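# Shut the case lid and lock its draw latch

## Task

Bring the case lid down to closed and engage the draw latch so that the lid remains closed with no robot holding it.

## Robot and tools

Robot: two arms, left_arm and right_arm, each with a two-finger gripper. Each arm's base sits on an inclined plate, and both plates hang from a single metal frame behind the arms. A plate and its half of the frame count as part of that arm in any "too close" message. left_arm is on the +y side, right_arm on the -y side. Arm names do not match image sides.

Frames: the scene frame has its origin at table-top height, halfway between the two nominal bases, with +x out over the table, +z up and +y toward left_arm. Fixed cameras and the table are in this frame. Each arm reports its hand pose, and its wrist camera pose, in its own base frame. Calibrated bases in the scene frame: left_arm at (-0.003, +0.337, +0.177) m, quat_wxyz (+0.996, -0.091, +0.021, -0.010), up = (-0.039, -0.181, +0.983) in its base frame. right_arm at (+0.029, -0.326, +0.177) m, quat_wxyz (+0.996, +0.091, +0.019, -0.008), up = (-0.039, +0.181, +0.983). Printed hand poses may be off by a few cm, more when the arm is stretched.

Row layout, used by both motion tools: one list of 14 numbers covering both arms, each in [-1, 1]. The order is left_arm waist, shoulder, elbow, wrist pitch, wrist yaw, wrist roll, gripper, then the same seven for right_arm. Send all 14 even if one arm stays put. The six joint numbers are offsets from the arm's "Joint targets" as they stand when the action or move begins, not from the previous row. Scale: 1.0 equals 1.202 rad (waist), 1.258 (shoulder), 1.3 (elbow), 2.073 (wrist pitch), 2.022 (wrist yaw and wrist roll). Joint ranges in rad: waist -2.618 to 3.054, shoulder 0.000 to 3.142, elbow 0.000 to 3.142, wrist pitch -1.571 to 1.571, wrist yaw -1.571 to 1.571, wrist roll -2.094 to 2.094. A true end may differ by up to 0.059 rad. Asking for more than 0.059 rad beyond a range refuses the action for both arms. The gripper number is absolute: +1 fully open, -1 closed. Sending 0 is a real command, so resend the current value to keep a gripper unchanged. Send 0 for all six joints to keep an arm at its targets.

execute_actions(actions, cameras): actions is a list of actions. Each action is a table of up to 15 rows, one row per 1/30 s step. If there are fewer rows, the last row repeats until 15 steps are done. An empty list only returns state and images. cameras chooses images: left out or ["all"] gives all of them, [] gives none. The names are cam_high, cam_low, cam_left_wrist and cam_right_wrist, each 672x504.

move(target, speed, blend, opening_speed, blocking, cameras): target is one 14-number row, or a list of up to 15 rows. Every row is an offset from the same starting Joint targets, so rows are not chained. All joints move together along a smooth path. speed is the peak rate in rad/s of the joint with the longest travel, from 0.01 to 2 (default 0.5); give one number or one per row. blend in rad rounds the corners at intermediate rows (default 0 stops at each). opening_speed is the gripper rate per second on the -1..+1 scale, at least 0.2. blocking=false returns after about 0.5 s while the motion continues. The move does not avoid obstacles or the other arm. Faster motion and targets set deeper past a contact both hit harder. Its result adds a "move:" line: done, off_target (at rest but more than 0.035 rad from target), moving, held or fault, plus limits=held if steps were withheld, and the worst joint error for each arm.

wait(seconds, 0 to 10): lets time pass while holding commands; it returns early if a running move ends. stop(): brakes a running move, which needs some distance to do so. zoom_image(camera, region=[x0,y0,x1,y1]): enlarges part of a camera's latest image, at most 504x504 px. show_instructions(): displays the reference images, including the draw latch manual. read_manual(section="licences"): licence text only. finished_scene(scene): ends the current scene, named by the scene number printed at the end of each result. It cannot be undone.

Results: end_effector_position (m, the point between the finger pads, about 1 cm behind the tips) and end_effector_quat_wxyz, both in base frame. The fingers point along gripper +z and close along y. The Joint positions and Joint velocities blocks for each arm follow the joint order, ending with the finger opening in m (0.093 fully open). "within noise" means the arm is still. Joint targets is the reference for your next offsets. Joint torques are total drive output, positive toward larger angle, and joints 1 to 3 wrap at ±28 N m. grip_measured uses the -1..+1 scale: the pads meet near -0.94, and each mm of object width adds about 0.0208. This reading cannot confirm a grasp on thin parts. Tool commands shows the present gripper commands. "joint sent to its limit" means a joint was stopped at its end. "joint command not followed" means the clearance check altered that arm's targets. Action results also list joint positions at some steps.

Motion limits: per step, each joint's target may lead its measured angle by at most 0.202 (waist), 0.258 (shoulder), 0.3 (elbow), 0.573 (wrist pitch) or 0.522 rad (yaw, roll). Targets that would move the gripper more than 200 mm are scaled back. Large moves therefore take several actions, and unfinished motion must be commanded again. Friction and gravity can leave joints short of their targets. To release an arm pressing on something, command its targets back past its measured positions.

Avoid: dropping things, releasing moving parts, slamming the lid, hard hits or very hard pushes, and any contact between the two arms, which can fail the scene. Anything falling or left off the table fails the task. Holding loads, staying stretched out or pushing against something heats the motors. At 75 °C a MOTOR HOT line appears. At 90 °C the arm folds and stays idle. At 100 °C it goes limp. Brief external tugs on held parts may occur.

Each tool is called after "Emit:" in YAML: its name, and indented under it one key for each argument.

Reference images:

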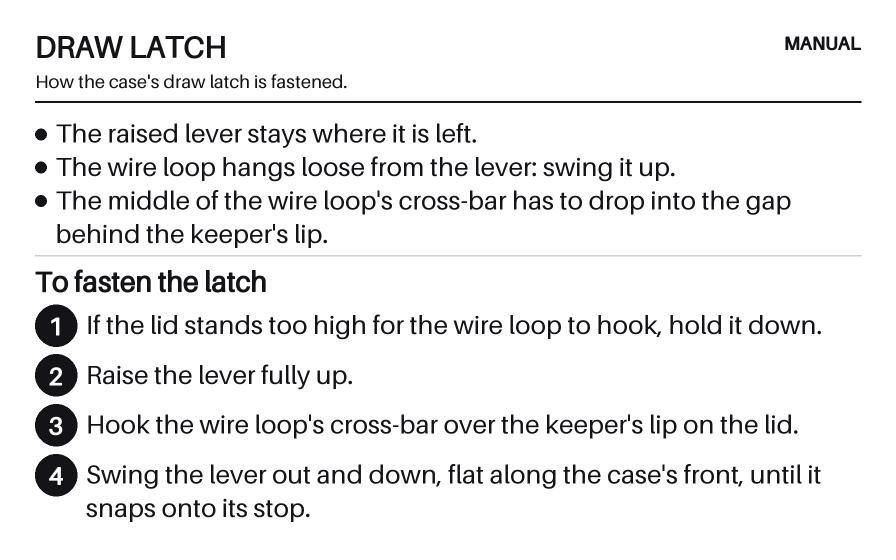

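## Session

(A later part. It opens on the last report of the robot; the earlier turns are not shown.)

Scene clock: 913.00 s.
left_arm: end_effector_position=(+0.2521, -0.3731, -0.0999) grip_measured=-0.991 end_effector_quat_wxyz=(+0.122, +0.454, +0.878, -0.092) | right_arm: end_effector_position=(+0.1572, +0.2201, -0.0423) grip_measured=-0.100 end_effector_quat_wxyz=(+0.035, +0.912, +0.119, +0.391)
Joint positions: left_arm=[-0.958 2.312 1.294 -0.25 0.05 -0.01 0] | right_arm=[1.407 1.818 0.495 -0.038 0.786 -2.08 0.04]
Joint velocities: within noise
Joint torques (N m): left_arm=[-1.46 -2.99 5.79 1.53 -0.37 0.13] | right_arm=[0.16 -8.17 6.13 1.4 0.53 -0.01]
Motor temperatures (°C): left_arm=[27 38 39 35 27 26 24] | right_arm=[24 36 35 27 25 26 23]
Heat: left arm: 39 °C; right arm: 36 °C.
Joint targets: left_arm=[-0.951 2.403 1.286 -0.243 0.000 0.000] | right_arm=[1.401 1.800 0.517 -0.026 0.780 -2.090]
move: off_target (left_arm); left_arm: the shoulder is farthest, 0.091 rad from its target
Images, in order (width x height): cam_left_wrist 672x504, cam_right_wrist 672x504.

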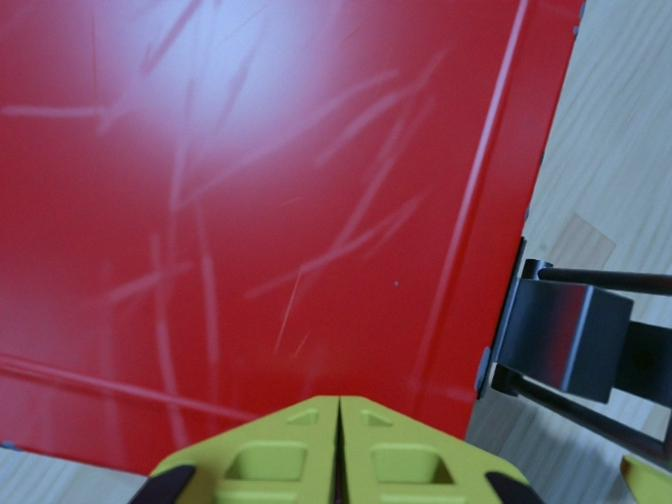

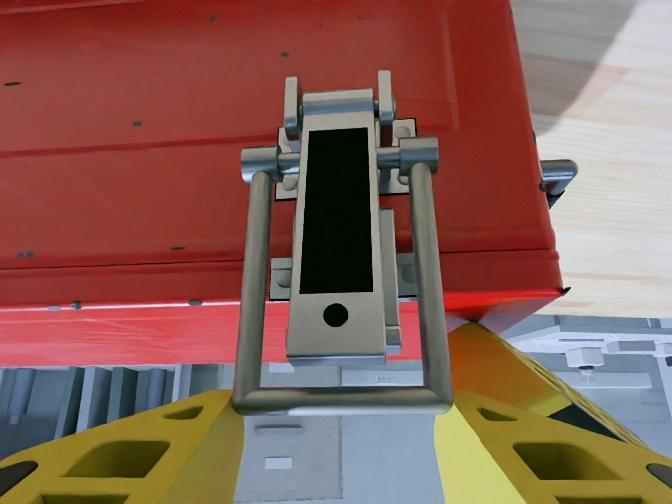

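Emit:
move:
  target: [0,0,0,0,0,0,-1, -0.0458,0.004,0.0077,0.014,-0.0049,0,-0.1]
  speed: 0.1
  cameras: ["cam_left_wrist","cam_right_wrist"]

Scene clock: 925.47 s.
left_arm: end_effector_position=(+0.2521, -0.3731, -0.0999) grip_measured=-0.991 end_effector_quat_wxyz=(+0.122, +0.454, +0.878, -0.092) | right_arm: end_effector_position=(+0.1711, +0.2213, -0.0392) grip_measured=-0.100 end_effector_quat_wxyz=(+0.027, +0.914, +0.086, +0.396)
Joint positions: left_arm=[-0.958 2.312 1.294 -0.25 0.05 -0.01 0] | right_arm=[1.352 1.818 0.505 -0.006 0.786 -2.081 0.04]
Joint velocities: within noise
Joint torques (N m): left_arm=[-1.46 -2.95 5.79 1.53 -0.36 0.13] | right_arm=[0.2 -7.8 6.19 1.42 0.44 0]
Motor temperatures (°C): left_arm=[27 38 39 35 27 26 24] | right_arm=[24 36 35 27 25 26 23]
Heat: left arm: 39 °C; right arm: 36 °C.
Joint targets: left_arm=[-0.951 2.403 1.286 -0.243 0.000 0.000] | right_arm=[1.346 1.805 0.527 0.003 0.770 -2.090]
move: off_target (left_arm); left_arm: the shoulder is farthest, 0.091 rad from its target
Images, in order (width x height): cam_left_wrist 672x504, cam_right_wrist 672x504.

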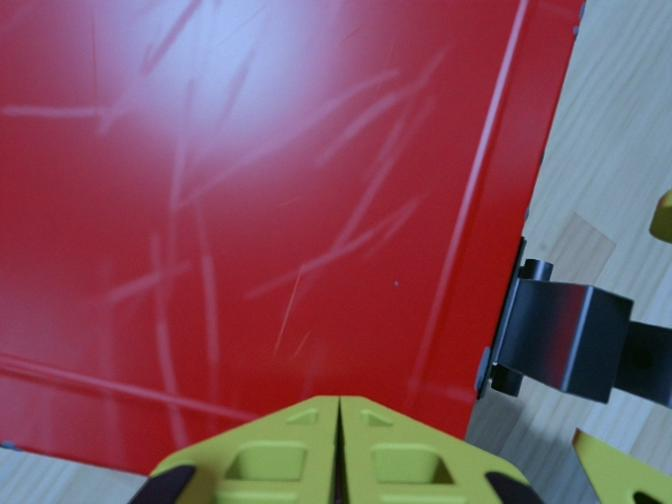

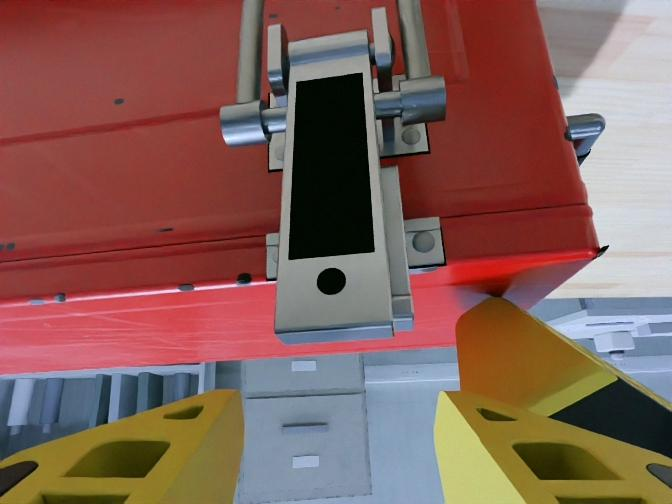

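Emit:
move:
  target:
    - [0,0,0,0,0,0,-1, 0.1955,0.1693,-0.0177,-0.027,0.0084,0.1187,-0.1]
    - [0,0,0,0,0,0,-1, 0.1115,0.3482,-0.0346,0.1423,0.0049,0.0455,0.31]
    - [0,0,0,0,0,0,-1, 0.0191,0.4889,-0.0469,0.287,-0.0049,0.0025,0.31]
  speed: [0.4,0.5,0.25]
  blend: [0.03,0,0]
  cameras: ["cam_right_wrist","cam_left_wrist"]

Scene clock: 935.03 s.
left_arm: end_effector_position=(+0.2521, -0.3731, -0.0999) grip_measured=-0.991 end_effector_quat_wxyz=(+0.122, +0.454, +0.878, -0.092) | right_arm: end_effector_position=(+0.1602, +0.2018, -0.1490) grip_measured=+0.308 end_effector_quat_wxyz=(+0.030, +0.915, +0.099, +0.389)
Joint positions: left_arm=[-0.958 2.312 1.294 -0.25 0.05 -0.01 0] | right_arm=[1.375 2.406 0.474 0.589 0.776 -2.076 0.06]
Joint velocities: within noise
Joint torques (N m): left_arm=[-1.44 -2.99 5.79 1.52 -0.36 0.14] | right_arm=[0.27 -6.87 0.64 1.35 0.43 -0.01]
Motor temperatures (°C): left_arm=[27 38 39 35 27 26 24] | right_arm=[24 35 35 27 25 26 23]
Heat: left arm: 39 °C; right arm: 35 °C.
Joint targets: left_arm=[-0.951 2.403 1.286 -0.243 0.000 0.000] | right_arm=[1.369 2.420 0.466 0.598 0.760 -2.085]
move: off_target (left_arm); left_arm: the shoulder is farthest, 0.091 rad from its target
Images, in order (width x height): cam_left_wrist 672x504, cam_right_wrist 672x504.

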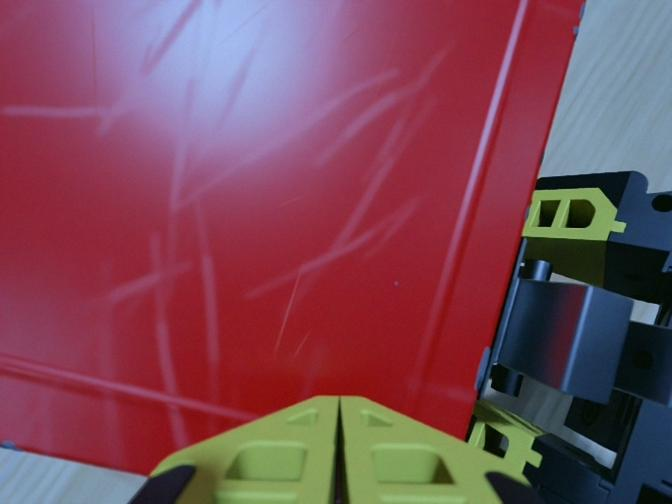

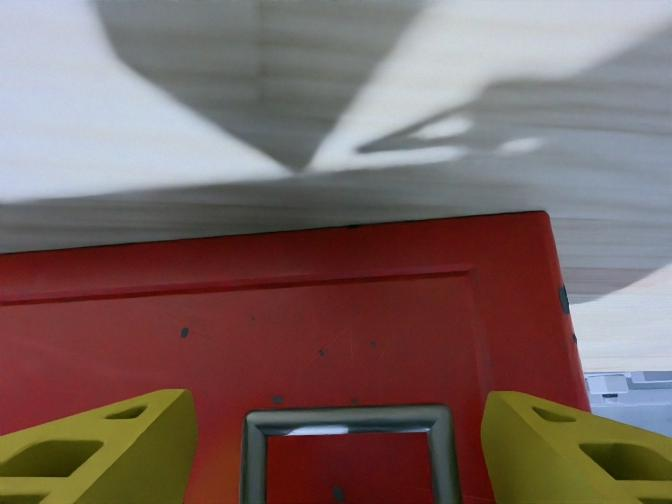

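Emit:
move:
  target:
    - [0,0,0,0,0,0,-1, 0,0,0,0,0,0,-0.12]
    - [0,0,0,0,0,0,-1, 0.0923,-0.0676,-0.0046,-0.0733,0.0109,0.0495,-0.12]
    - [0,0,0,0,0,0,-1, 0.1714,-0.1709,-0.0031,-0.1799,0.0134,0.1113,-0.12]
    - [0,0,0,0,0,0,-1, 0.1872,-0.2806,-0.0046,-0.2523,0.0134,0.1187,-0.12]
    - [0,0,0,0,0,0,-1, 0.1797,-0.3855,0.0146,-0.3126,0.0134,0.1128,-0.12]
    - [0,0,0,0,0,0,-1, 0.0957,-0.4674,0.03,-0.3198,0.0168,0.0425,-0.12]
  speed: 0.15
  blend: 0.01
  opening_speed: 0.8
  cameras: ["cam_left_wrist","cam_right_wrist"]

Scene clock: 950.80 s.
left_arm: end_effector_position=(+0.2521, -0.3731, -0.0999) grip_measured=-0.991 end_effector_quat_wxyz=(+0.122, +0.454, +0.878, -0.092) | right_arm: end_effector_position=(+0.1354, +0.2127, -0.0547) grip_measured=-0.116 end_effector_quat_wxyz=(+0.042, +0.914, +0.137, +0.379)
Joint positions: left_arm=[-0.958 2.312 1.294 -0.25 0.05 -0.01 0] | right_arm=[1.491 1.855 0.479 -0.08 0.776 -1.995 0.04]
Joint velocities: within noise
Joint torques (N m): left_arm=[-1.44 -2.97 5.78 1.52 -0.36 0.13] | right_arm=[0.03 -8.51 6.04 1.25 0.82 0.07]
Motor temperatures (°C): left_arm=[27 38 39 34 27 26 24] | right_arm=[24 36 34 27 25 26 23]
Heat: left arm: 39 °C; right arm: 36 °C.
Joint targets: left_arm=[-0.951 2.403 1.286 -0.243 0.000 0.000] | right_arm=[1.484 1.832 0.505 -0.065 0.794 -1.999]
move: off_target (left_arm); blend cut to 0 rad at target 1; left_arm: the shoulder is farthest, 0.091 rad from its target
Images, in order (width x height): cam_left_wrist 672x504, cam_right_wrist 672x504.

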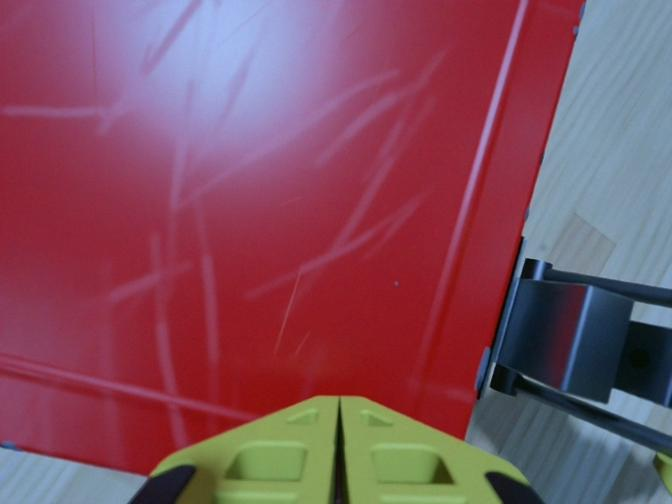

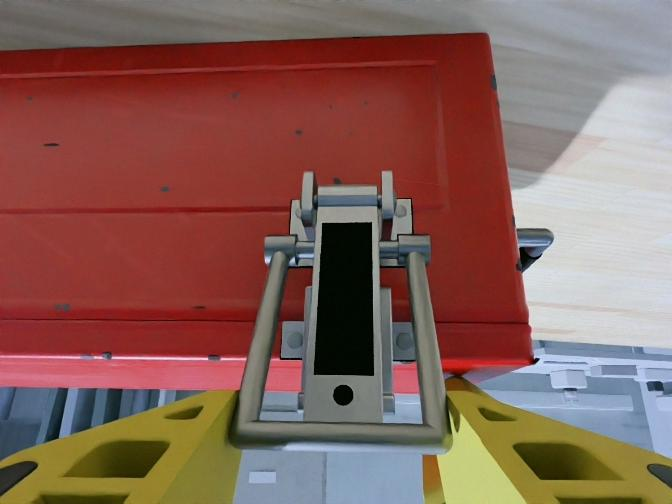

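Emit:
move:
  target: [0,0,0,0,0,0,-1, -0.0616,0.0055,0.0062,0.0323,-0.001,-0.0351,-0.12]
  speed: 0.1
  cameras: ["cam_left_wrist","cam_right_wrist"]

Scene clock: 956.17 s.
left_arm: end_effector_position=(+0.2521, -0.3731, -0.0999) grip_measured=-0.991 end_effector_quat_wxyz=(+0.122, +0.454, +0.878, -0.092) | right_arm: end_effector_position=(+0.1548, +0.2186, -0.0488) grip_measured=-0.116 end_effector_quat_wxyz=(+0.038, +0.912, +0.120, +0.391)
Joint positions: left_arm=[-0.958 2.312 1.294 -0.25 0.05 -0.01 0] | right_arm=[1.417 1.85 0.491 -0.019 0.79 -2.067 0.04]
Joint velocities: within noise
Joint torques (N m): left_arm=[-1.48 -2.96 5.81 1.53 -0.37 0.14] | right_arm=[0.05 -7.57 5.93 1.48 0.64 0.02]
Motor temperatures (°C): left_arm=[27 38 39 34 27 26 24] | right_arm=[24 36 35 27 25 26 23]
Heat: left arm: 39 °C; right arm: 36 °C.
Joint targets: left_arm=[-0.951 2.403 1.286 -0.243 0.000 0.000] | right_arm=[1.410 1.839 0.513 0.002 0.792 -2.070]
move: off_target (left_arm); left_arm: the shoulder is farthest, 0.091 rad from its target
Images, in order (width x height): cam_left_wrist 672x504, cam_right_wrist 672x504.

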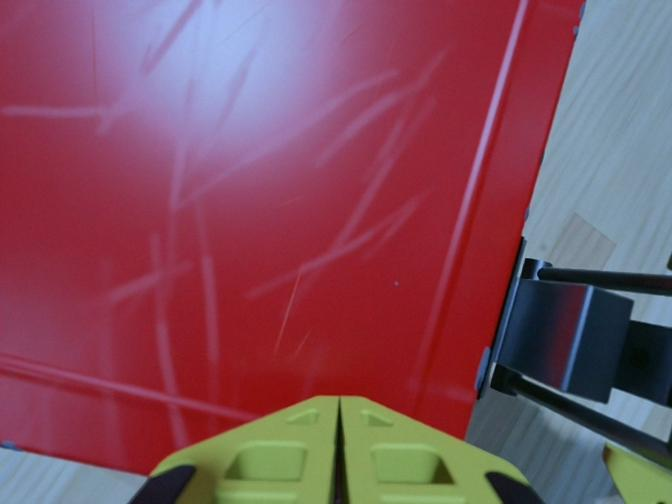

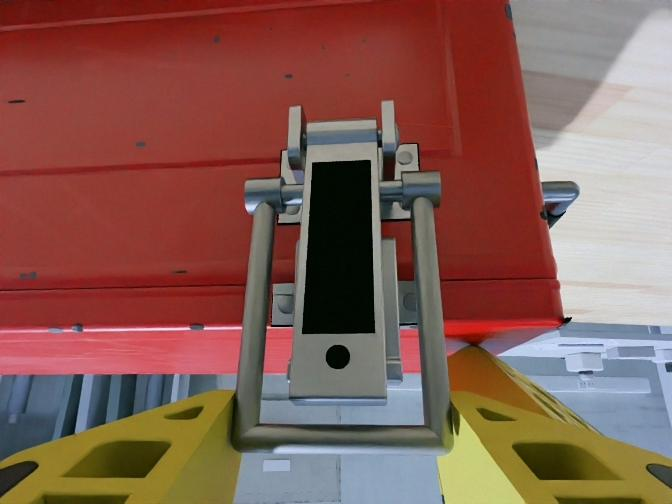

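Emit:
move:
  target: [0,0,0,0,0,0,-1, -0.0632,0,0.0131,0.0256,-0.0119,-0.0099,-0.12]
  speed: 0.1
  cameras: ["cam_left_wrist","cam_right_wrist"]

Scene clock: 965.50 s.
left_arm: end_effector_position=(+0.2521, -0.3731, -0.0999) grip_measured=-0.991 end_effector_quat_wxyz=(+0.122, +0.454, +0.878, -0.092) | right_arm: end_effector_position=(+0.1702, +0.2218, -0.0485) grip_measured=-0.116 end_effector_quat_wxyz=(+0.025, +0.919, +0.088, +0.384)
Joint positions: left_arm=[-0.958 2.312 1.294 -0.25 0.05 -0.01 0] | right_arm=[1.343 1.85 0.503 0.028 0.758 -2.089 0.04]
Joint velocities: within noise
Joint torques (N m): left_arm=[-1.43 -2.99 5.81 1.53 -0.37 0.14] | right_arm=[-0.01 -7.76 6.42 1.67 0.68 0.07]
Motor temperatures (°C): left_arm=[27 37 39 34 27 26 24] | right_arm=[24 36 36 27 25 26 23]
Heat: left arm: 39 °C; right arm: 36 °C.
Joint targets: left_arm=[-0.951 2.403 1.286 -0.243 0.000 0.000] | right_arm=[1.334 1.839 0.530 0.055 0.768 -2.090]
move: off_target (left_arm); left_arm: the shoulder is farthest, 0.091 rad from its target
Images, in order (width x height): cam_left_wrist 672x504, cam_right_wrist 672x504.

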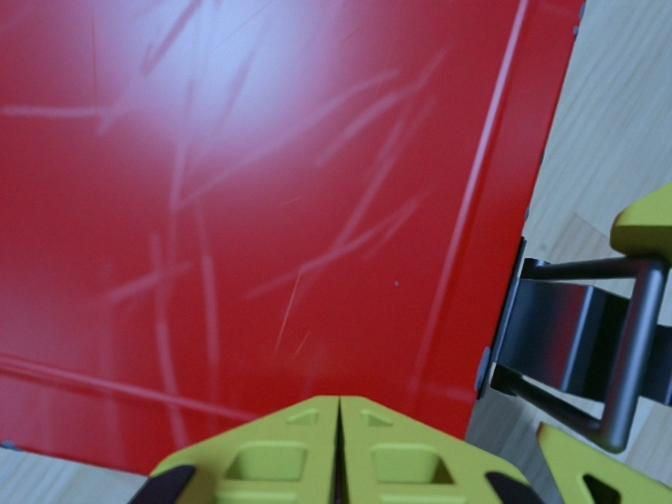

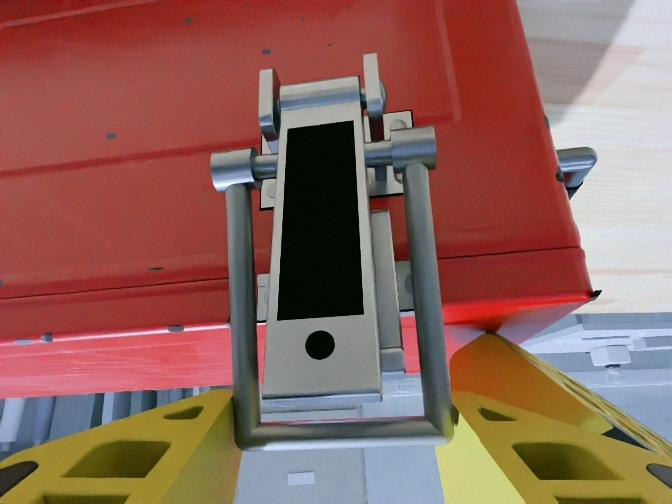

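Emit:
move:
  target: [0,0,0,0,0,0,-1, -0.0233,0.005,0.0015,0.0207,0,0,-0.12]
  speed: 0.1
  cameras: ["cam_left_wrist","cam_right_wrist"]

Emit:
zoom_image:
  camera: "cam_left_wrist"
  region: [470, 220, 672, 470]

Scene clock: 972.13 s.
left_arm: end_effector_position=(+0.2521, -0.3731, -0.0999) grip_measured=-0.991 end_effector_quat_wxyz=(+0.122, +0.454, +0.878, -0.092) | right_arm: end_effector_position=(+0.1757, +0.2231, -0.0489) grip_measured=-0.116 end_effector_quat_wxyz=(+0.015, +0.922, +0.071, +0.381)
Joint positions: left_arm=[-0.958 2.312 1.294 -0.25 0.05 -0.01 0] | right_arm=[1.316 1.85 0.503 0.056 0.741 -2.089 0.04]
Joint velocities: within noise
Joint torques (N m): left_arm=[-1.44 -2.96 5.82 1.52 -0.36 0.14] | right_arm=[0.01 -7.19 6.58 1.9 0.85 0.08]
Motor temperatures (°C): left_arm=[27 37 39 34 27 26 24] | right_arm=[24 36 37 28 25 26 23]
Heat: left arm: 39 °C; right arm: 37 °C.
Joint targets: left_arm=[-0.951 2.403 1.286 -0.243 0.000 0.000] | right_arm=[1.306 1.845 0.532 0.098 0.768 -2.090]
move: off_target (left_arm, right_arm); left_arm: the shoulder is farthest, 0.091 rad from its target; right_arm: the wrist pitch is farthest, 0.042 rad from its target
Images, in order (width x height): cam_left_wrist 672x504, cam_right_wrist 672x504.

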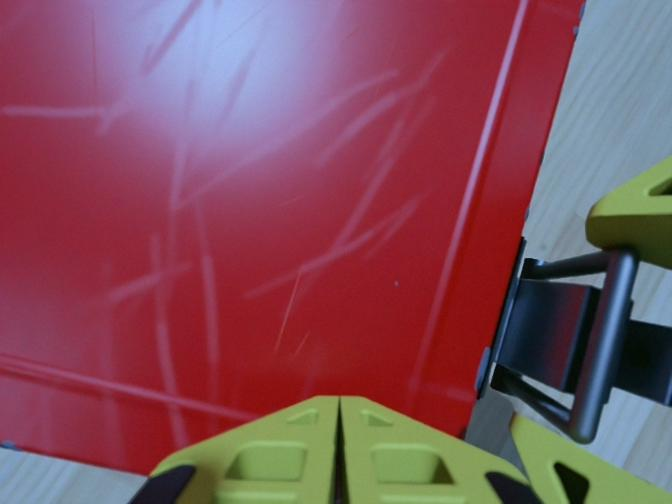

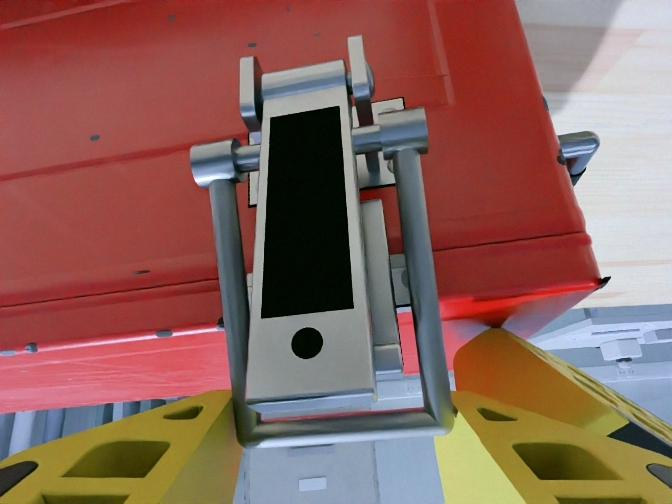

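Scaled by 2.016 from the camera's 672x504 image, which has a finer 960x720 frame.

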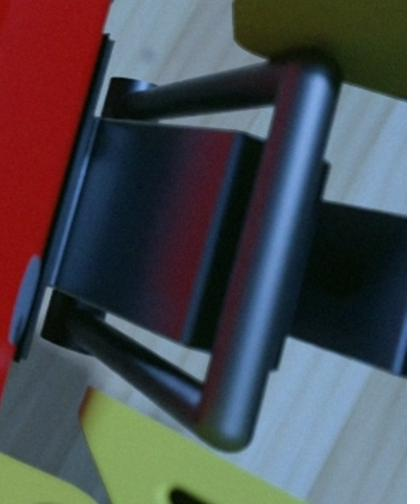

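Emit:
move:
  target: [0,0,0,0,0,0,-1, 0,0,0,0,0,0,0.2]
  opening_speed: 0.4
  cameras: ["cam_left_wrist","cam_right_wrist"]

Emit:
zoom_image:
  camera: "cam_left_wrist"
  region: [470, 220, 672, 470]

Scene clock: 979.43 s.
left_arm: end_effector_position=(+0.2519, -0.3732, -0.0999) grip_measured=-0.991 end_effector_quat_wxyz=(+0.122, +0.454, +0.878, -0.092) | right_arm: end_effector_position=(+0.1789, +0.2205, -0.0465) grip_measured=+0.197 end_effector_quat_wxyz=(+0.023, +0.918, +0.069, +0.390)
Joint positions: left_arm=[-0.958 2.312 1.294 -0.25 0.051 -0.01 0] | right_arm=[1.312 1.85 0.505 0.047 0.764 -2.09 0.055]
Joint velocities: within noise
Joint torques (N m): left_arm=[-1.48 -2.93 5.76 1.53 -0.37 0.14] | right_arm=[0.28 -7.17 6.39 1.98 0.62 0.08]
Motor temperatures (°C): left_arm=[27 37 39 34 27 26 24] | right_arm=[24 36 37 28 25 26 23]
Heat: left arm: 39 °C; right arm: 37 °C.
Joint targets: left_arm=[-0.951 2.403 1.286 -0.243 0.000 0.000] | right_arm=[1.306 1.845 0.532 0.098 0.768 -2.090]
move: off_target (left_arm, right_arm); left_arm: the shoulder is farthest, 0.091 rad from its target; right_arm: the wrist pitch is farthest, 0.051 rad from its target
Images, in order (width x height): cam_left_wrist 672x504, cam_right_wrist 672x504.

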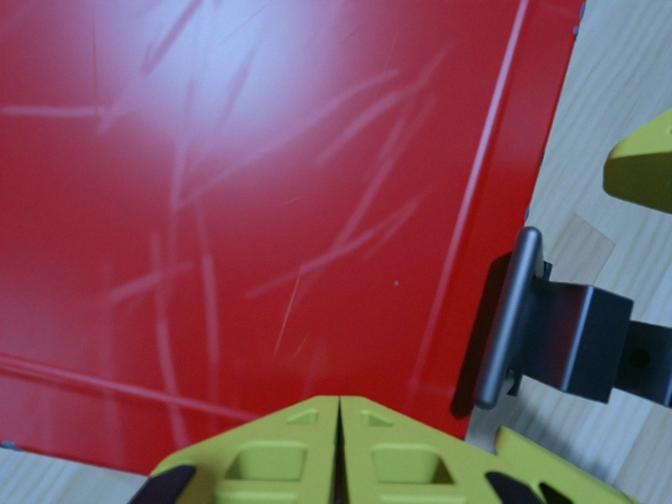

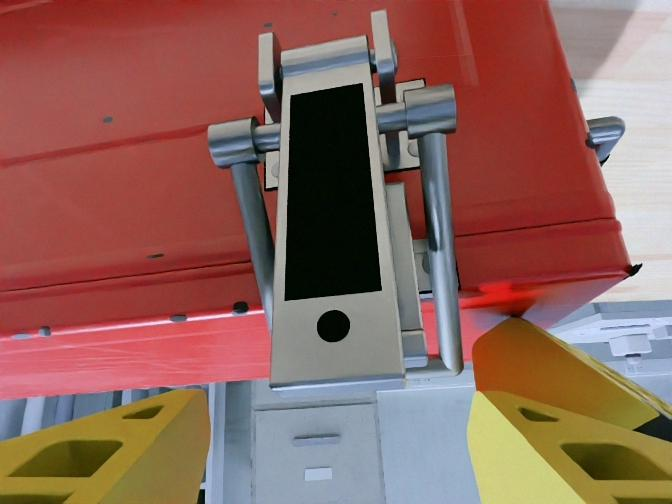

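Scaled by 2.016 from the camera's 672x504 image, which has a finer 960x720 frame.

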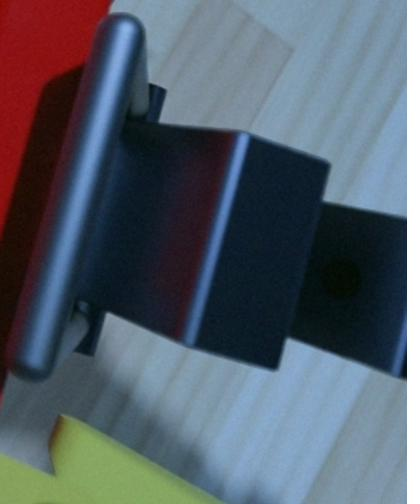

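Emit:
move:
  target: [0,0,0,0,0,0,-1, 0.1265,0.0517,-0.0569,-0.0376,0.0134,0.0267,0.2]
  speed: 0.2
  cameras: ["cam_left_wrist","cam_right_wrist"]

Scene clock: 995.57 s.
left_arm: end_effector_position=(+0.2520, -0.3731, -0.0999) grip_measured=-0.991 end_effector_quat_wxyz=(+0.122, +0.458, +0.876, -0.092) | right_arm: end_effector_position=(+0.1454, +0.2169, -0.0609) grip_measured=+0.198 end_effector_quat_wxyz=(+0.034, +0.912, +0.131, +0.388)
Joint positions: left_arm=[-0.958 2.312 1.294 -0.25 0.05 -0.001 0] | right_arm=[1.454 1.899 0.469 0.033 0.785 -2.046 0.055]
Joint velocities: within noise
Joint torques (N m): left_arm=[-1.47 -2.97 5.81 1.53 -0.38 0.05] | right_arm=[0.9 -5.37 3.03 1.05 0.73 0.2]
Motor temperatures (°C): left_arm=[27 37 39 34 27 26 24] | right_arm=[24 36 37 29 25 26 23]
Heat: left arm: 39 °C; right arm: 37 °C.
Joint targets: left_arm=[-0.951 2.403 1.286 -0.243 0.000 0.000] | right_arm=[1.458 1.910 0.458 0.020 0.795 -2.036]
move: off_target (left_arm); left_arm: the shoulder is farthest, 0.091 rad from its target
Images, in order (width x height): cam_left_wrist 672x504, cam_right_wrist 672x504.

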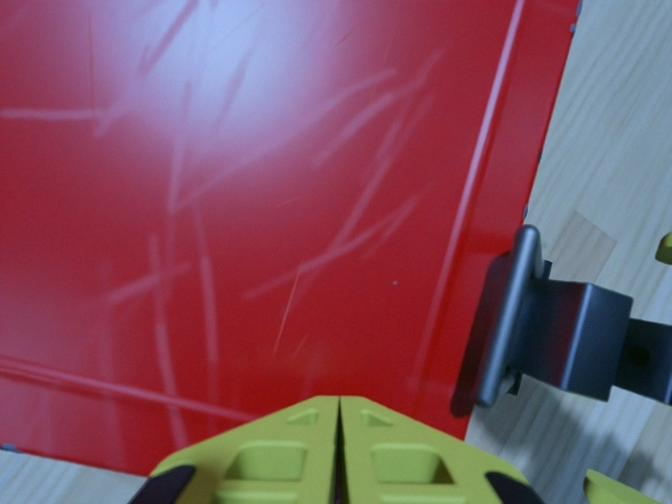

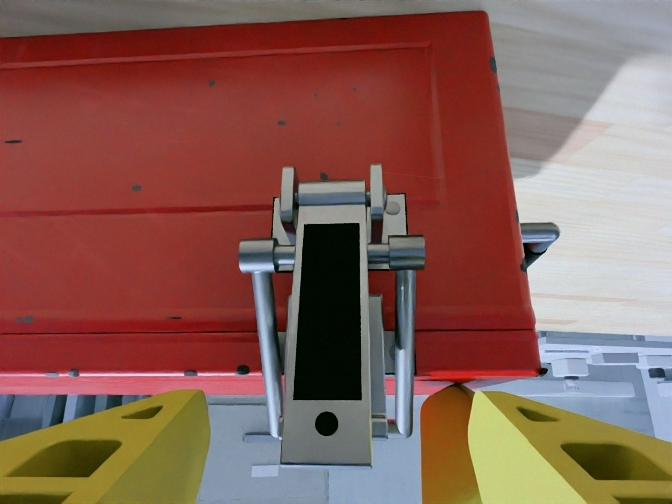

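Emit:
move:
  target:
    - [0,0,0,0,0,0,-1, -0.005,0.0231,-0.0123,0.0253,0,0.003,0.2]
    - [0,0,0,0,0,0,-1, -0.005,0.0231,-0.0123,0.0253,0,0.003,-0.68]
    - [0,0,0,0,0,0,-1, 0.0641,0.0461,-0.0146,0.0002,0.0049,0.0574,-0.68]
  speed: 0.12
  opening_speed: 0.8
  cameras: ["cam_left_wrist","cam_right_wrist"]

Scene clock: 1021.07 s.
left_arm: end_effector_position=(+0.2520, -0.3731, -0.0999) grip_measured=-0.991 end_effector_quat_wxyz=(+0.122, +0.458, +0.876, -0.092) | right_arm: end_effector_position=(+0.1348, +0.2106, -0.0706) grip_measured=-0.667 end_effector_quat_wxyz=(+0.030, +0.909, +0.116, +0.400)
Joint positions: left_arm=[-0.958 2.312 1.294 -0.25 0.05 -0.001 0] | right_arm=[1.516 1.96 0.454 0.05 0.819 -1.93 0.013]
Joint velocities: within noise
Joint torques (N m): left_arm=[-1.43 -2.99 5.74 1.52 -0.37 0.04] | right_arm=[1.96 -5.75 2.3 0.73 0.49 0.17]
Motor temperatures (°C): left_arm=[27 37 39 34 27 26 24] | right_arm=[24 34 35 28 25 26 23]
Heat: left arm: 39 °C; right arm: 35 °C.
Joint targets: left_arm=[-0.951 2.403 1.286 -0.243 0.000 0.000] | right_arm=[1.535 1.968 0.439 0.020 0.805 -1.920]
move: off_target (left_arm); left_arm: the shoulder is farthest, 0.091 rad from its target
Images, in order (width x height): cam_left_wrist 672x504, cam_right_wrist 672x504.

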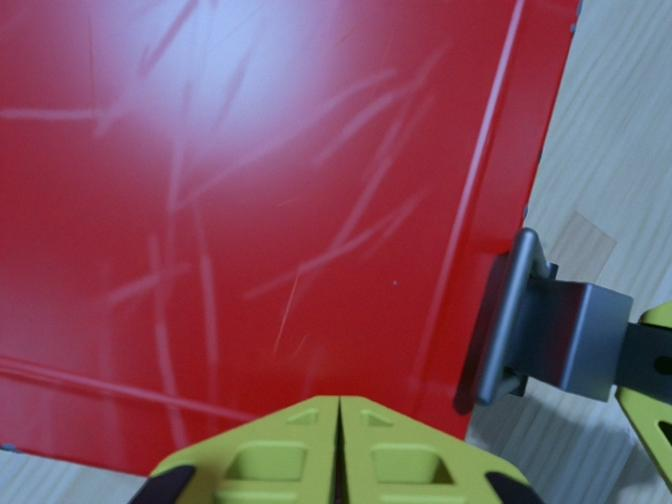

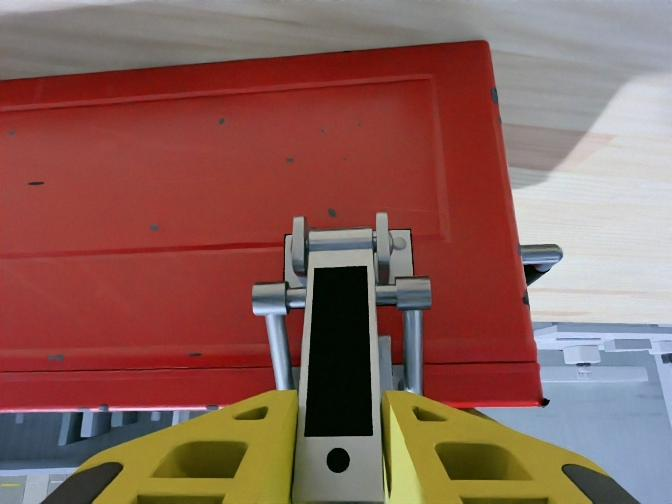

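Emit:
move:
  target:
    - [0,0,0,0,0,0,-1, 0.0557,0.0525,0,-0.0012,0.0025,0.0445,-0.68]
  speed: 0.12
  cameras: ["cam_left_wrist","cam_right_wrist"]

Emit:
zoom_image:
  camera: "cam_left_wrist"
  region: [470, 220, 672, 470]

Scene clock: 1024.70 s.
left_arm: end_effector_position=(+0.2520, -0.3731, -0.0999) grip_measured=-0.991 end_effector_quat_wxyz=(+0.122, +0.458, +0.876, -0.092) | right_arm: end_effector_position=(+0.1252, +0.2076, -0.0760) grip_measured=-0.667 end_effector_quat_wxyz=(+0.027, +0.901, +0.113, +0.419)
Joint positions: left_arm=[-0.958 2.312 1.294 -0.25 0.05 -0.001 0] | right_arm=[1.586 2.018 0.454 0.047 0.865 -1.83 0.013]
Joint velocities: within noise
Joint torques (N m): left_arm=[-1.43 -2.97 5.81 1.53 -0.37 0.05] | right_arm=[1.66 -5.09 1.94 0.6 0.08 0.09]
Motor temperatures (°C): left_arm=[27 37 39 34 27 26 24] | right_arm=[24 34 35 27 25 26 23]
Heat: left arm: 39 °C; right arm: 35 °C.
Joint targets: left_arm=[-0.951 2.403 1.286 -0.243 0.000 0.000] | right_arm=[1.602 2.034 0.439 0.018 0.810 -1.830]
move: off_target (left_arm, right_arm); left_arm: the shoulder is farthest, 0.091 rad from its target; right_arm: the wrist yaw is farthest, 0.055 rad from its target
Images, in order (width x height): cam_left_wrist 672x504, cam_right_wrist 672x504.

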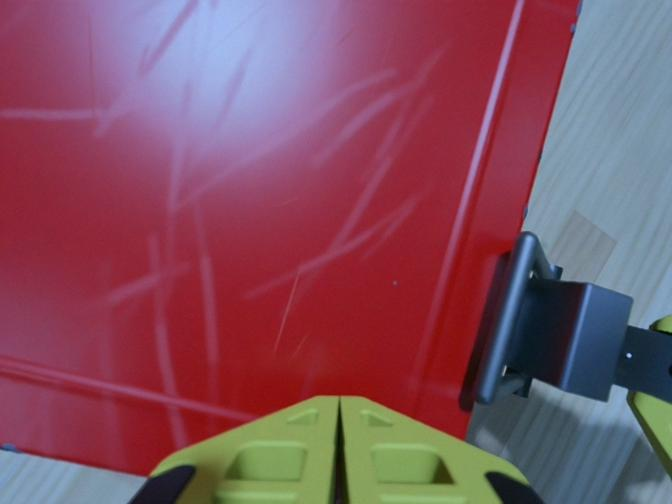

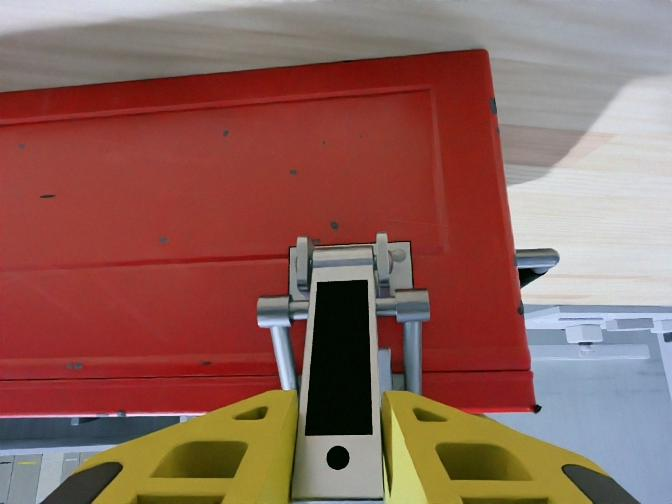

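Scaled by 2.016 from the camera's 672x504 image, which has a finer 960x720 frame.

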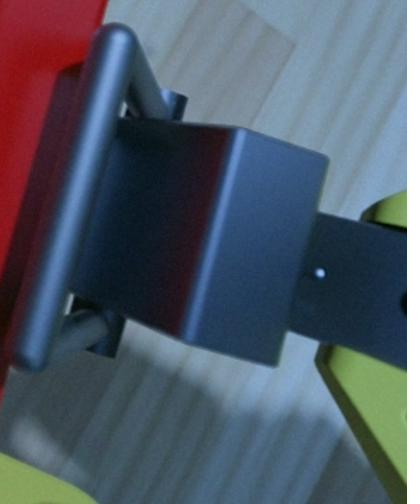

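Emit:
move:
  target:
    - [0,0,0,0,0,0,-1, 0.0374,0.0715,0,0.0203,0,0.0297,-0.68]
  speed: 0.12
  cameras: ["cam_left_wrist","cam_right_wrist"]

Emit:
zoom_image:
  camera: "cam_left_wrist"
  region: [470, 220, 672, 470]

Scene clock: 1030.07 s.
left_arm: end_effector_position=(+0.2520, -0.3731, -0.0999) grip_measured=-0.991 end_effector_quat_wxyz=(+0.122, +0.458, +0.876, -0.092) | right_arm: end_effector_position=(+0.1204, +0.2053, -0.0805) grip_measured=-0.667 end_effector_quat_wxyz=(+0.023, +0.886, +0.115, +0.449)
Joint positions: left_arm=[-0.958 2.312 1.294 -0.25 0.05 -0.001 0] | right_arm=[1.645 2.093 0.454 0.073 0.933 -1.757 0.013]
Joint velocities: within noise
Joint torques (N m): left_arm=[-1.44 -2.97 5.81 1.53 -0.39 0.04] | right_arm=[0.51 -3.84 1.48 0.69 -0.61 -0.02]
Motor temperatures (°C): left_arm=[27 37 39 34 27 26 24] | right_arm=[24 34 35 27 25 26 23]
Heat: left arm: 39 °C; right arm: 35 °C.
Joint targets: left_arm=[-0.951 2.403 1.286 -0.243 0.000 0.000] | right_arm=[1.647 2.124 0.439 0.060 0.810 -1.770]
move: off_target (left_arm, right_arm); left_arm: the shoulder is farthest, 0.091 rad from its target; right_arm: the wrist yaw is farthest, 0.123 rad from its target
Images, in order (width x height): cam_left_wrist 672x504, cam_right_wrist 672x504.

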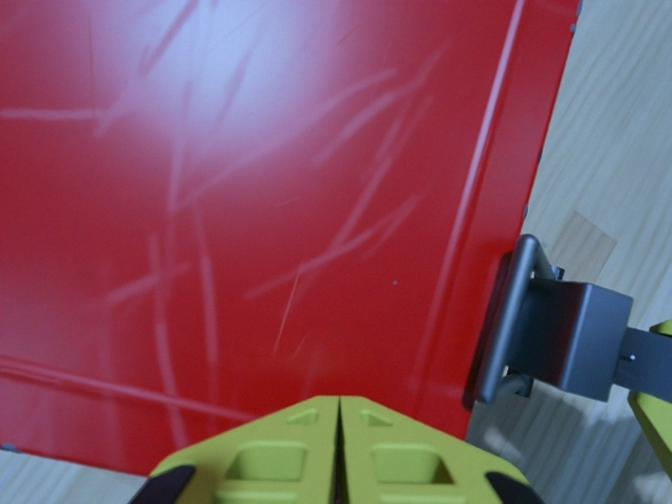

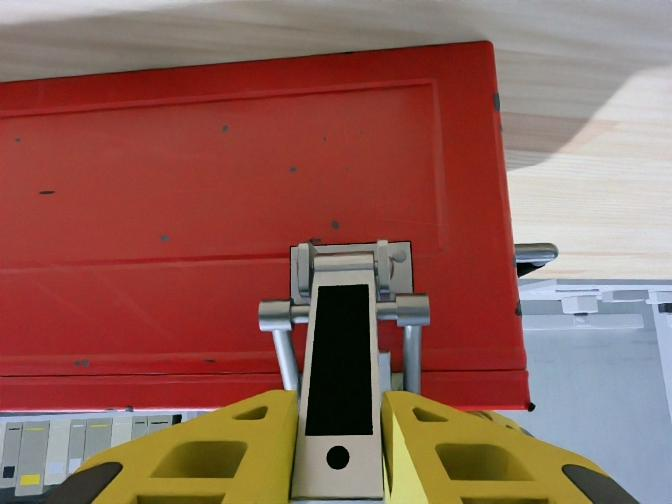

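Scaled by 2.016 from the camera's 672x504 image, which has a finer 960x720 frame.

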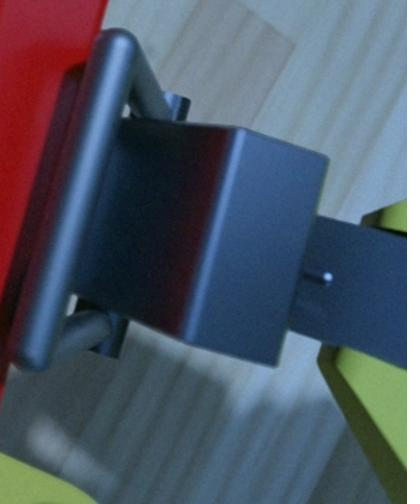

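Emit:
move:
  target:
    - [0,0,0,0,0,0,-1, 0,0,0,0,0,0,0.2]
    - [0,0,0,0,0,0,-1, 0.0882,-0.2369,0.0931,-0.2412,-0.0099,0,0.2]
    - [0,0,0,0,0,0,-1, 0.0882,-0.2369,0.0931,-0.2412,-0.0099,1,-1]
  speed: [0.3,0.4,1.5]
  cameras: ["cam_low"]

Emit:
move:
  target: [0,0,0,0,0,0,-1, 0,0,0,0,0,0.63,-1]
  speed: 1.5

Scene clock: 1055.73 s.
left_arm: end_effector_position=(+0.2520, -0.3731, -0.0999) grip_measured=-0.991 end_effector_quat_wxyz=(+0.122, +0.458, +0.876, -0.092) | right_arm: end_effector_position=(+0.0871, +0.2023, -0.0404) grip_measured=-0.979 end_effector_quat_wxyz=(-0.288, +0.650, -0.648, +0.274)
Joint positions: left_arm=[-0.958 2.312 1.294 -0.25 0.05 -0.001 0] | right_arm=[1.748 1.842 0.542 -0.43 0.805 0.243 0]
Joint velocities: within noise
Joint torques (N m): left_arm=[-1.46 -2.93 5.79 1.53 -0.37 0.04] | right_arm=[0.61 -7.64 5.52 0.45 0.57 0.2]
Motor temperatures (°C): left_arm=[27 37 39 34 27 26 24] | right_arm=[24 33 34 27 25 26 24]
Heat: left arm: 39 °C; right arm: 34 °C.
Joint targets: left_arm=[-0.951 2.403 1.286 -0.243 0.000 0.000] | right_arm=[1.753 1.826 0.560 -0.440 0.790 0.252]
move: off_target (left_arm); left_arm: the shoulder is farthest, 0.091 rad from its target
Images, in order (width x height): cam_low 672x504.

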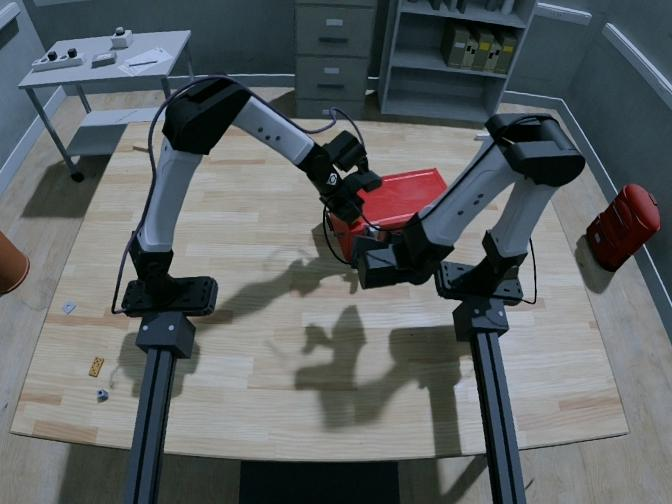

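Scene clock: 1057.63 s.
left_arm: end_effector_position=(+0.2520, -0.3731, -0.0999) grip_measured=-0.991 end_effector_quat_wxyz=(+0.122, +0.458, +0.876, -0.092) | right_arm: end_effector_position=(+0.0871, +0.2023, -0.0404) grip_measured=-0.979 end_effector_quat_wxyz=(+0.394, -0.137, +0.907, -0.049)
Joint positions: left_arm=[-0.958 2.312 1.294 -0.25 0.05 -0.001 0] | right_arm=[1.748 1.842 0.542 -0.43 0.805 1.516 0]
Joint velocities: within noise
Joint torques (N m): left_arm=[-1.46 -2.96 5.82 1.52 -0.37 0.04] | right_arm=[0.61 -7.58 5.45 0.36 0.6 0.17]
Motor temperatures (°C): left_arm=[27 37 39 34 27 26 24] | right_arm=[24 33 34 27 25 26 24]
Heat: left arm: 39 °C; right arm: 34 °C.
Joint targets: left_arm=[-0.951 2.403 1.286 -0.243 0.000 0.000] | right_arm=[1.753 1.826 0.560 -0.440 0.790 1.526]
move: off_target (left_arm); left_arm: the shoulder is farthest, 0.091 rad from its target

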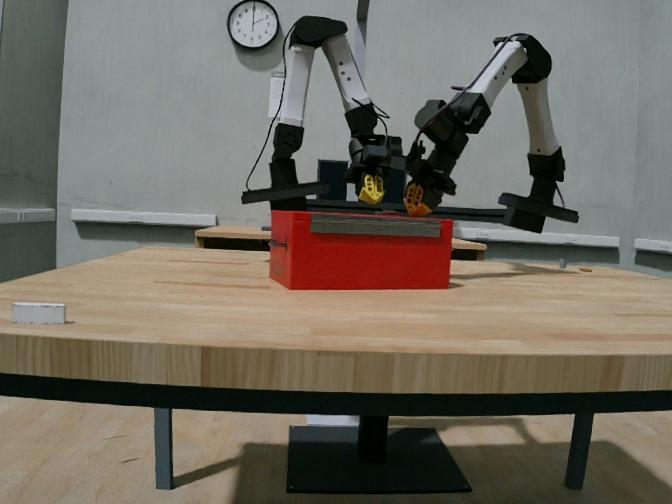

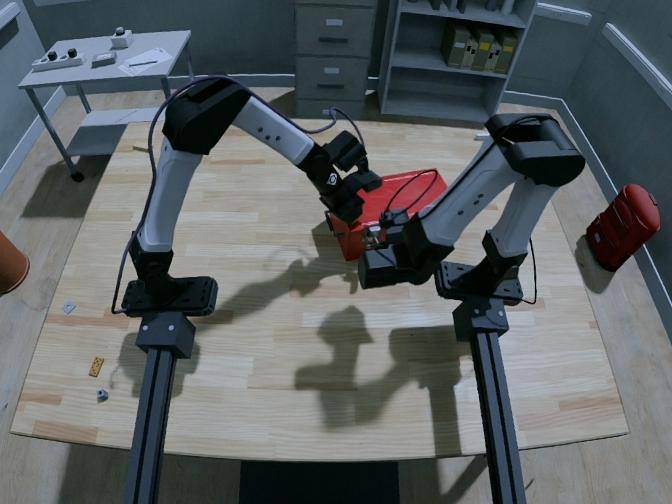

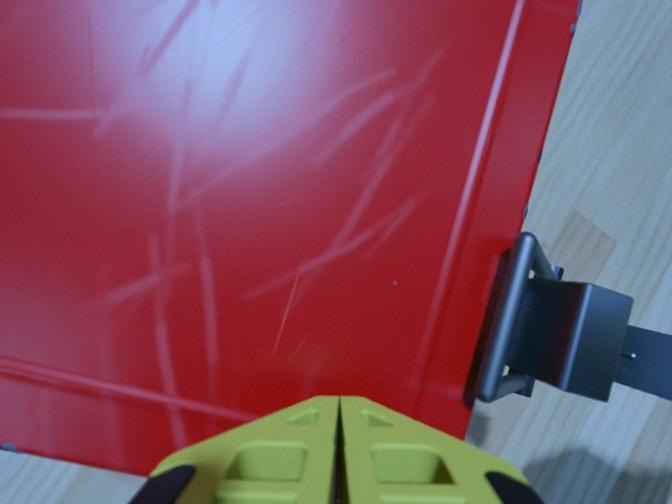

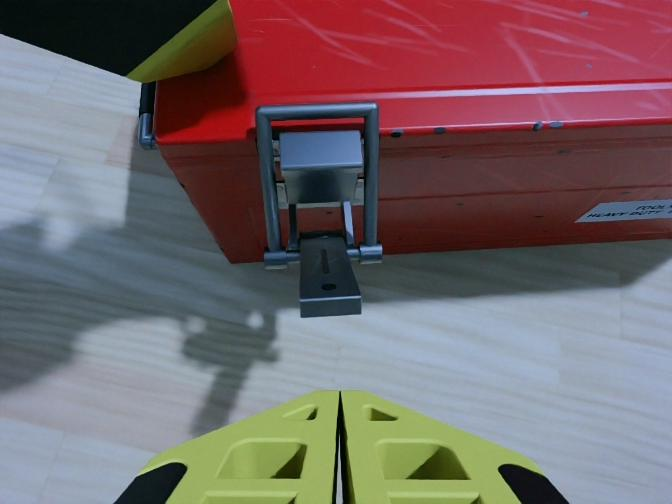

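Emit:
move:
  target:
    - [0,0,0,0,0,0,-1, -0.2421,0.0604,-0.0577,0.1978,0,-0.2028,-1]
    - [0,0,0,0,0,0,-1, -0.1656,0.1264,-0.0692,0.2026,0.0035,-0.1385,-1]
  speed: [0.4,0.12]
  cameras: ["cam_left_wrist","cam_right_wrist"]

Scene clock: 1079.97 s.
left_arm: end_effector_position=(+0.2520, -0.3731, -0.0999) grip_measured=-0.991 end_effector_quat_wxyz=(+0.122, +0.458, +0.876, -0.092) | right_arm: end_effector_position=(+0.1260, +0.2097, -0.0735) grip_measured=-0.979 end_effector_quat_wxyz=(+0.389, -0.133, +0.910, -0.046)
Joint positions: left_arm=[-0.958 2.312 1.294 -0.25 0.05 -0.001 0] | right_arm=[1.548 1.973 0.482 -0.03 0.804 1.236 0]
Joint velocities: within noise
Joint torques (N m): left_arm=[-1.44 -2.99 5.76 1.53 -0.37 0.06] | right_arm=[0.91 -5.44 2.52 1.08 0.67 0.17]
Motor temperatures (°C): left_arm=[27 36 38 34 27 26 24] | right_arm=[24 34 36 26 25 26 24]
Heat: left arm: 38 °C; right arm: 36 °C.
Joint targets: left_arm=[-0.951 2.403 1.286 -0.243 0.000 0.000] | right_arm=[1.554 1.985 0.470 -0.020 0.798 1.246]
move: off_target (left_arm); left_arm: the shoulder is farthest, 0.091 rad from its target
Images, in order (width x height): cam_left_wrist 672x504, cam_right_wrist 672x504.

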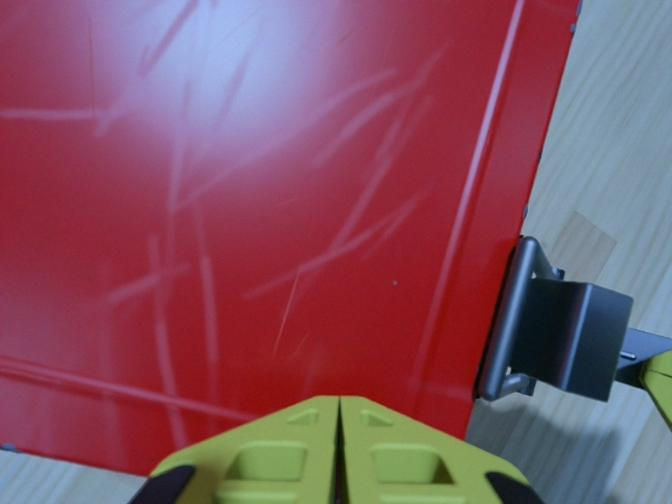

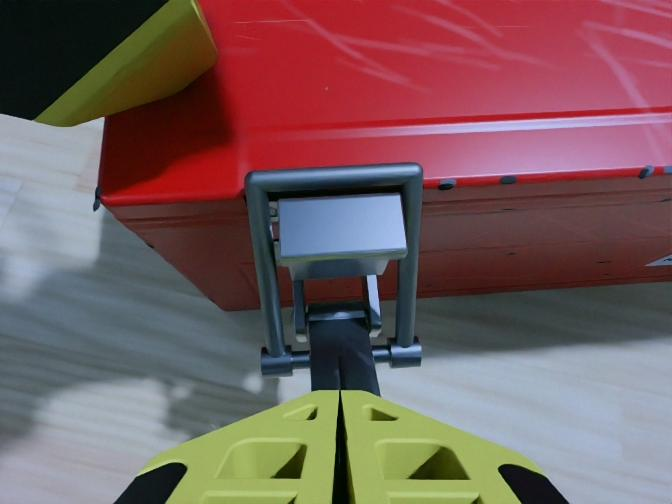

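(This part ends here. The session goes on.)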